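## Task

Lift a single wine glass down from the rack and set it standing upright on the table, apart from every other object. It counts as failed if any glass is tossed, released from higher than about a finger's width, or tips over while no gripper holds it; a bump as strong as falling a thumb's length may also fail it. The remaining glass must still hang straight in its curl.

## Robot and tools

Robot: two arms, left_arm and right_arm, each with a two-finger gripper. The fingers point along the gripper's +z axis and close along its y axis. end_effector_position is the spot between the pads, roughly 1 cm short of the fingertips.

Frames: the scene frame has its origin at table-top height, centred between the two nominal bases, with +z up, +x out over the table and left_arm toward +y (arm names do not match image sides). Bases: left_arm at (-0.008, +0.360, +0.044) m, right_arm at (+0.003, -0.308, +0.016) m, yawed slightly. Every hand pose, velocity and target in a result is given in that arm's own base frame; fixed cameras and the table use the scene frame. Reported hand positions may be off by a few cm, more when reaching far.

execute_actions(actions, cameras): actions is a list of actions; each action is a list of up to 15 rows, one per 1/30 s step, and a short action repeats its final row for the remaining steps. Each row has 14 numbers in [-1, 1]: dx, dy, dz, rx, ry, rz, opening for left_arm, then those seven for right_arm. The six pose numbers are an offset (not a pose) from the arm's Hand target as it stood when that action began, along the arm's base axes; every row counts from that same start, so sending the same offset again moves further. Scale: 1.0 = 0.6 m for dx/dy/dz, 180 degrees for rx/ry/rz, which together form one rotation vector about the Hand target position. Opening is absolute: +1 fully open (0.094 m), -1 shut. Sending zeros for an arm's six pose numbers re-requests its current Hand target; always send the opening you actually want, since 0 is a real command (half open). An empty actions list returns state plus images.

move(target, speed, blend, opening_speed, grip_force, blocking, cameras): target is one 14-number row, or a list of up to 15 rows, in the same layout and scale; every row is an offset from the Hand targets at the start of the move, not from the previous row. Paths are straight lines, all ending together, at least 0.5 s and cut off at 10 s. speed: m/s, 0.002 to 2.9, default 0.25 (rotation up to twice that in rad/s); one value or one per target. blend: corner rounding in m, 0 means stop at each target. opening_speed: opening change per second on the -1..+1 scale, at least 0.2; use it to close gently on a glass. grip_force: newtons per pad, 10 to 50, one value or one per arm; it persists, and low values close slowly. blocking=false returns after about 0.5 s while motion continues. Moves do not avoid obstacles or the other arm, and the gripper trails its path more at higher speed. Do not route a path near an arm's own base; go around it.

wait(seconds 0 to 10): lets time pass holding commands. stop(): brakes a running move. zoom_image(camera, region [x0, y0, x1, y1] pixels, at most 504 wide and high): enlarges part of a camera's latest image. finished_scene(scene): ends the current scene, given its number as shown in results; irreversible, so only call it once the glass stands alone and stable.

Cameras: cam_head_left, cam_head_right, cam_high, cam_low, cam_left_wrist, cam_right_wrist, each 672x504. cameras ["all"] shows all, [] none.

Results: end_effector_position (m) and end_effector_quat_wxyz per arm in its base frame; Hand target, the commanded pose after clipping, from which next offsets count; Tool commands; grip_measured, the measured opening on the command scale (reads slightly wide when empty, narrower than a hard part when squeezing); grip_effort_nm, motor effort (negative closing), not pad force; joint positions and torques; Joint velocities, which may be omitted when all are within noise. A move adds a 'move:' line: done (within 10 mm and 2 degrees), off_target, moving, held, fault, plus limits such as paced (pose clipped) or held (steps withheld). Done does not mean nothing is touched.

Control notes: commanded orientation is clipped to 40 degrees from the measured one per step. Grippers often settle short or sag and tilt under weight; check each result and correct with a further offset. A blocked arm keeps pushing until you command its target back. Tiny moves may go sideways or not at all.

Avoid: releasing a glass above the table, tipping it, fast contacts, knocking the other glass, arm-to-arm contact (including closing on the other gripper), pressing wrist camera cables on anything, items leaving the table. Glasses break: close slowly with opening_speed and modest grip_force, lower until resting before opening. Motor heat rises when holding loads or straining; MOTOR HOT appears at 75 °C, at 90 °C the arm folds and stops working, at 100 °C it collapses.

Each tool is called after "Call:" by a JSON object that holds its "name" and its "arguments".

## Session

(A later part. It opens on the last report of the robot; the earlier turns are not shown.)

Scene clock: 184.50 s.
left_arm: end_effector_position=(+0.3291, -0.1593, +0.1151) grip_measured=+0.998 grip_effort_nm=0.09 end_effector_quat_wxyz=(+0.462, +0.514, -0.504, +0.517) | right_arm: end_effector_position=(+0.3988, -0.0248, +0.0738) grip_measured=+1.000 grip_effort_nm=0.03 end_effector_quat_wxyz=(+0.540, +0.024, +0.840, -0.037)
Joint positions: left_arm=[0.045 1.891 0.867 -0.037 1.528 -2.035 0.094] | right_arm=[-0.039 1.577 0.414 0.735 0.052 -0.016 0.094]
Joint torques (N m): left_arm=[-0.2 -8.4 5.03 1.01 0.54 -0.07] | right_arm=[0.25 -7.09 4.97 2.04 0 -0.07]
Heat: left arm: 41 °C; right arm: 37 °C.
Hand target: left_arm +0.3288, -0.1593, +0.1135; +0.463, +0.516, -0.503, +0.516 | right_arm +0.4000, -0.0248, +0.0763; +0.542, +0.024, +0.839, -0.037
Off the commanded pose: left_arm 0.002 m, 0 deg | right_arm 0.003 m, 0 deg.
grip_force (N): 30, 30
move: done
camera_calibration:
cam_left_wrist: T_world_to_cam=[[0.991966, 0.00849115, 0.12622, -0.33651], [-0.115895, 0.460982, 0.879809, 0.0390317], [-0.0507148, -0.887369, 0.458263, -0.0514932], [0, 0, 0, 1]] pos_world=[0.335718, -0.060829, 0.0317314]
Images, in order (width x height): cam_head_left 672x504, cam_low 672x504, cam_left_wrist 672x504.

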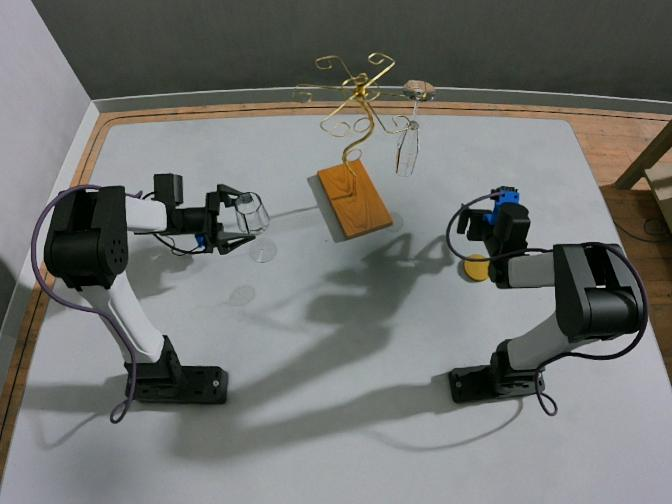

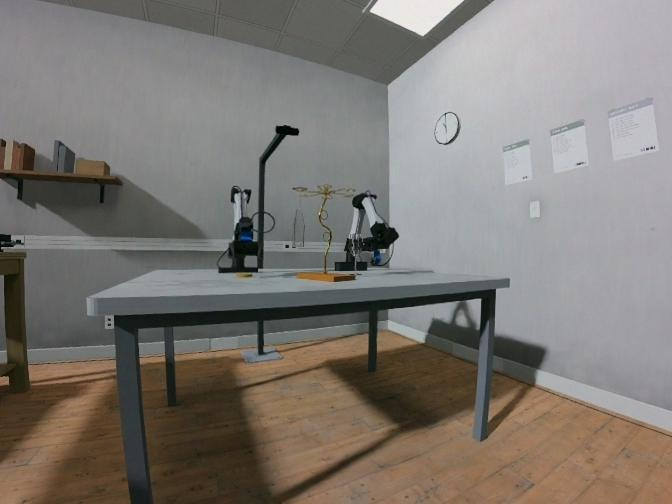

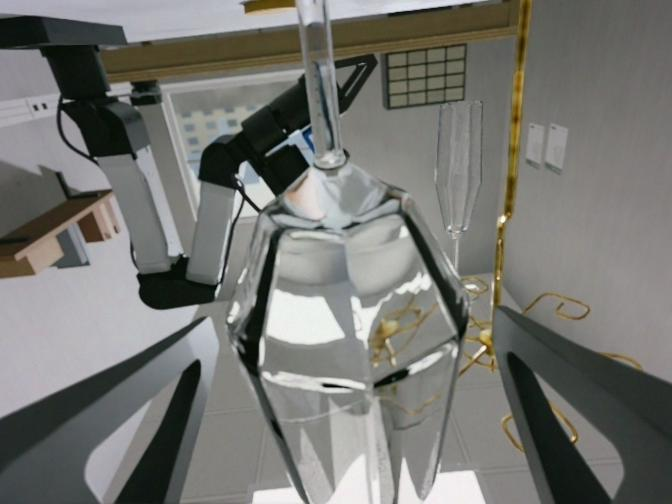

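Call:
{"name": "move", "arguments": {"target": [-0.0067, 0, 0.1833, 0, 0, 0, 1.0, 0, 0, 0, 0, 0, 0, 1.0], "speed": 0.08, "cameras": ["cam_low", "cam_head_left", "cam_left_wrist"]}}

Call:
{"name": "zoom_image", "arguments": {"camera": "cam_low", "region": [300, 180, 420, 300]}}

Call:
{"name": "zoom_image", "arguments": {"camera": "cam_head_left", "region": [150, 120, 330, 300]}}

Scene clock: 191.33 s.
left_arm: end_effector_position=(+0.3245, -0.1595, +0.2126) grip_measured=+0.998 grip_effort_nm=0.09 end_effector_quat_wxyz=(+0.468, +0.520, -0.498, +0.513) | right_arm: end_effector_position=(+0.3988, -0.0248, +0.0738) grip_measured=+1.000 grip_effort_nm=0.03 end_effector_quat_wxyz=(+0.540, +0.024, +0.840, -0.037)
Joint positions: left_arm=[0.045 1.649 1.026 -0.401 1.528 -2.093 0.094] | right_arm=[-0.039 1.577 0.414 0.735 0.052 -0.016 0.094]
Joint torques (N m): left_arm=[-0.18 -9.68 8.42 0.81 0.53 -0.12] | right_arm=[0.32 -7.1 5 2.05 -0.01 -0.07]
Heat: left arm: 40 °C; right arm: 37 °C.
Hand target: left_arm +0.3248, -0.1593, +0.2234; +0.463, +0.516, -0.503, +0.516 | right_arm +0.4000, -0.0248, +0.0763; +0.542, +0.024, +0.839, -0.037
Off the commanded pose: left_arm 0.011 m, 1 deg | right_arm 0.003 m, 0 deg.
joint sent to its limit (left arm) — joint 6 (wrist roll), lower limit. The joint targets still meet the commanded pose.
grip_force (N): 30, 30
move: off_target (left_arm)
camera_calibration:
cam_left_wrist: T_world_to_cam=[[0.994486, 0.0108754, 0.104301, -0.340011], [-0.0974744, 0.46268, 0.88115, -0.0532551], [-0.0386753, -0.886458, 0.461189, -0.101032], [0, 0, 0, 1]] pos_world=[0.329038, -0.0612224, 0.128984]
Images, in order (width x height): cam_head_left 672x504, cam_low 672x504, cam_left_wrist 672x504.

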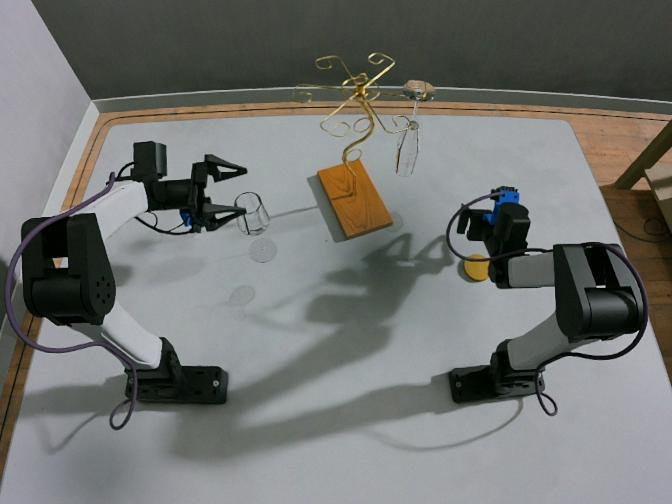

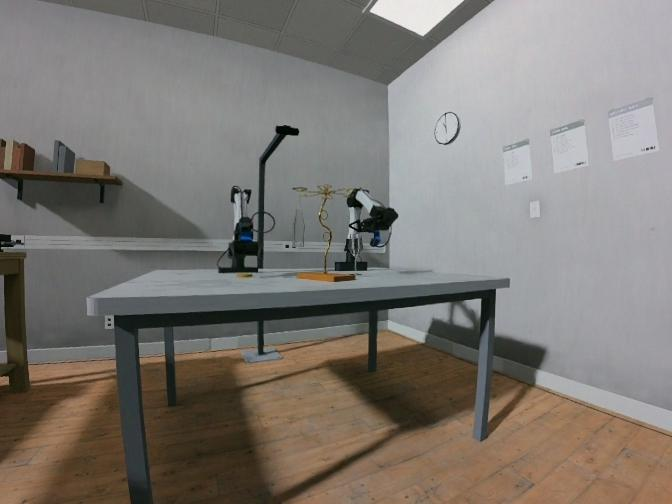

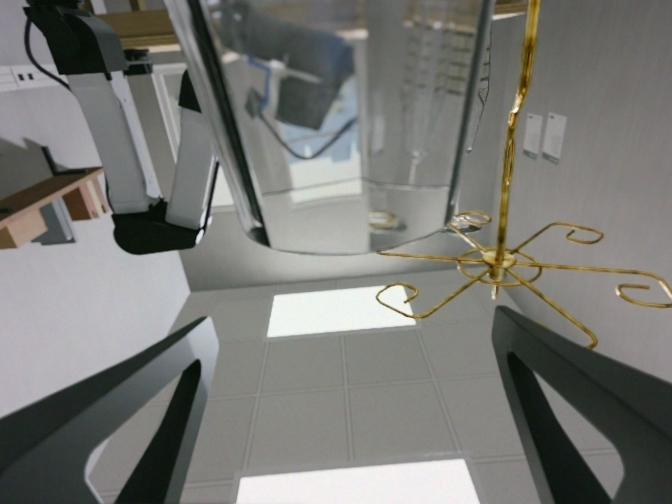

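Scaled by 4.200 from the camera's 672x504 image, which has a finer 960x720 frame.

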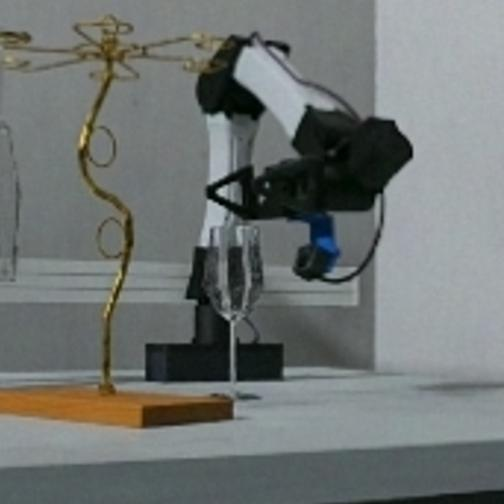

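Scaled by 2.800 from the camera's 672x504 image, which has a finer 960x720 frame.

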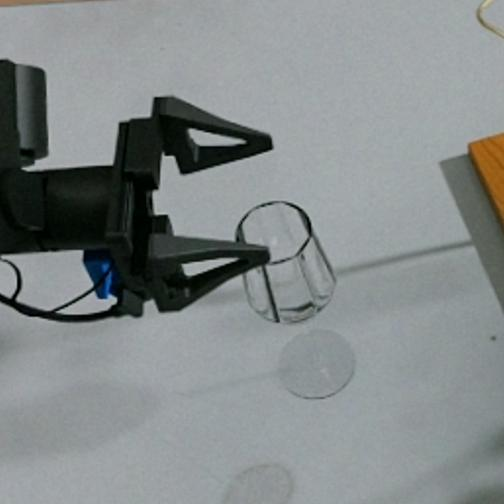

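Call:
{"name": "move", "arguments": {"target": [-0.0417, 0.2, 0.05, 0, 0, 0.111, 1.0, 0, 0, 0, 0, 0, 0, 1.0], "speed": 0.2, "cameras": ["cam_low", "cam_head_left", "cam_high"]}}

Call:
{"name": "zoom_image", "arguments": {"camera": "cam_low", "region": [280, 160, 420, 300]}}

Call:
{"name": "zoom_image", "arguments": {"camera": "cam_head_left", "region": [180, 120, 360, 320]}}

Call:
{"name": "zoom_image", "arguments": {"camera": "cam_high", "region": [280, 70, 480, 270]}}

Scene clock: 194.17 s.
left_arm: end_effector_position=(+0.3050, -0.0393, +0.2515) grip_measured=+0.998 grip_effort_nm=0.09 end_effector_quat_wxyz=(+0.348, +0.600, -0.384, +0.609) | right_arm: end_effector_position=(+0.3988, -0.0248, +0.0738) grip_measured=+1.000 grip_effort_nm=0.03 end_effector_quat_wxyz=(+0.540, +0.024, +0.840, -0.037)
Joint positions: left_arm=[0.473 1.382 0.928 -0.621 1.553 -2.017 0.094] | right_arm=[-0.039 1.577 0.414 0.735 0.052 -0.016 0.094]
Joint torques (N m): left_arm=[0.28 -6.57 5.83 0.68 0.7 -0.01] | right_arm=[0.27 -7.09 5.04 2.02 0.05 -0.06]
Heat: left arm: 40 °C; right arm: 37 °C.
Hand target: left_arm +0.2997, -0.0394, +0.2535; +0.367, +0.595, -0.406, +0.589 | right_arm +0.4000, -0.0248, +0.0763; +0.542, +0.024, +0.839, -0.037
Off the commanded pose: left_arm 0.006 m, 4 deg | right_arm 0.003 m, 0 deg.
grip_force (N): 30, 30
move: off_target (left_arm)
Images, in order (width x height): cam_head_left 672x504, cam_high 672x504, cam_low 672x504.

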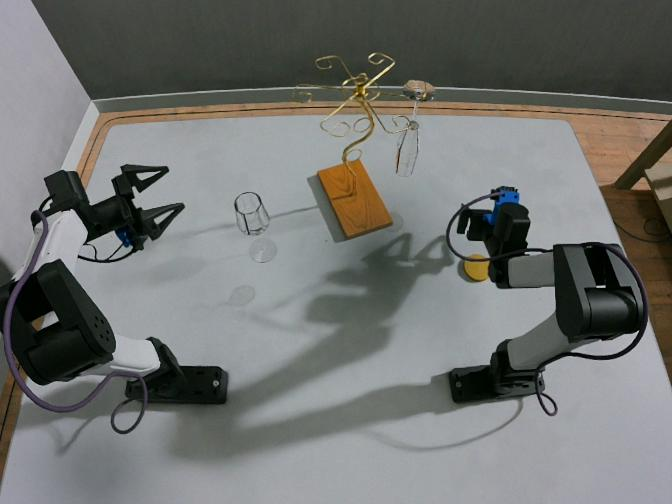

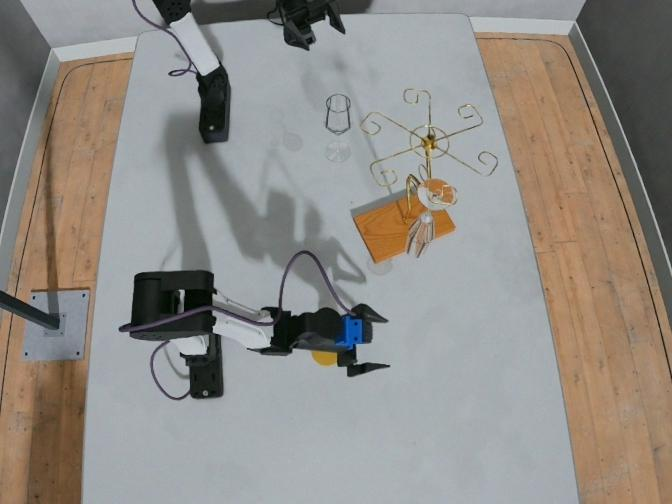

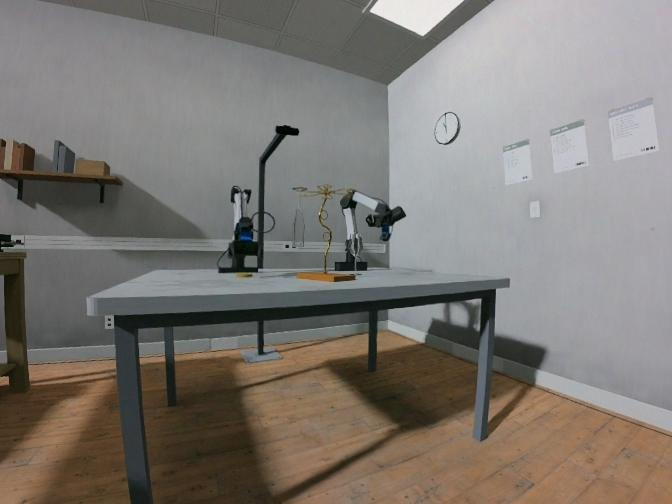

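Scaled by 3.600 from the camera's 672x504 image, which has a finer 960x720 frame.

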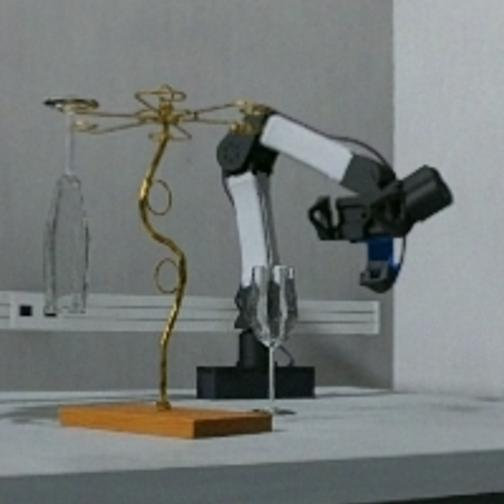

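Scaled by 2.520 from the camera's 672x504 image, which has a finer 960x720 frame.

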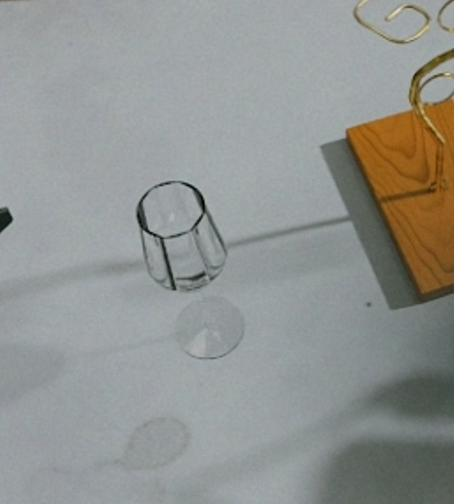

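Scaled by 2.520 from the camera's 672x504 image, which has a finer 960x720 frame.

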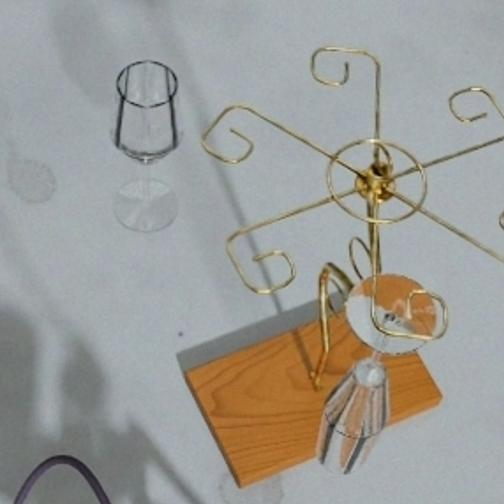

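Call:
{"name": "finished_scene", "arguments": {"scene": 1}}

The scene is finished: the task was done.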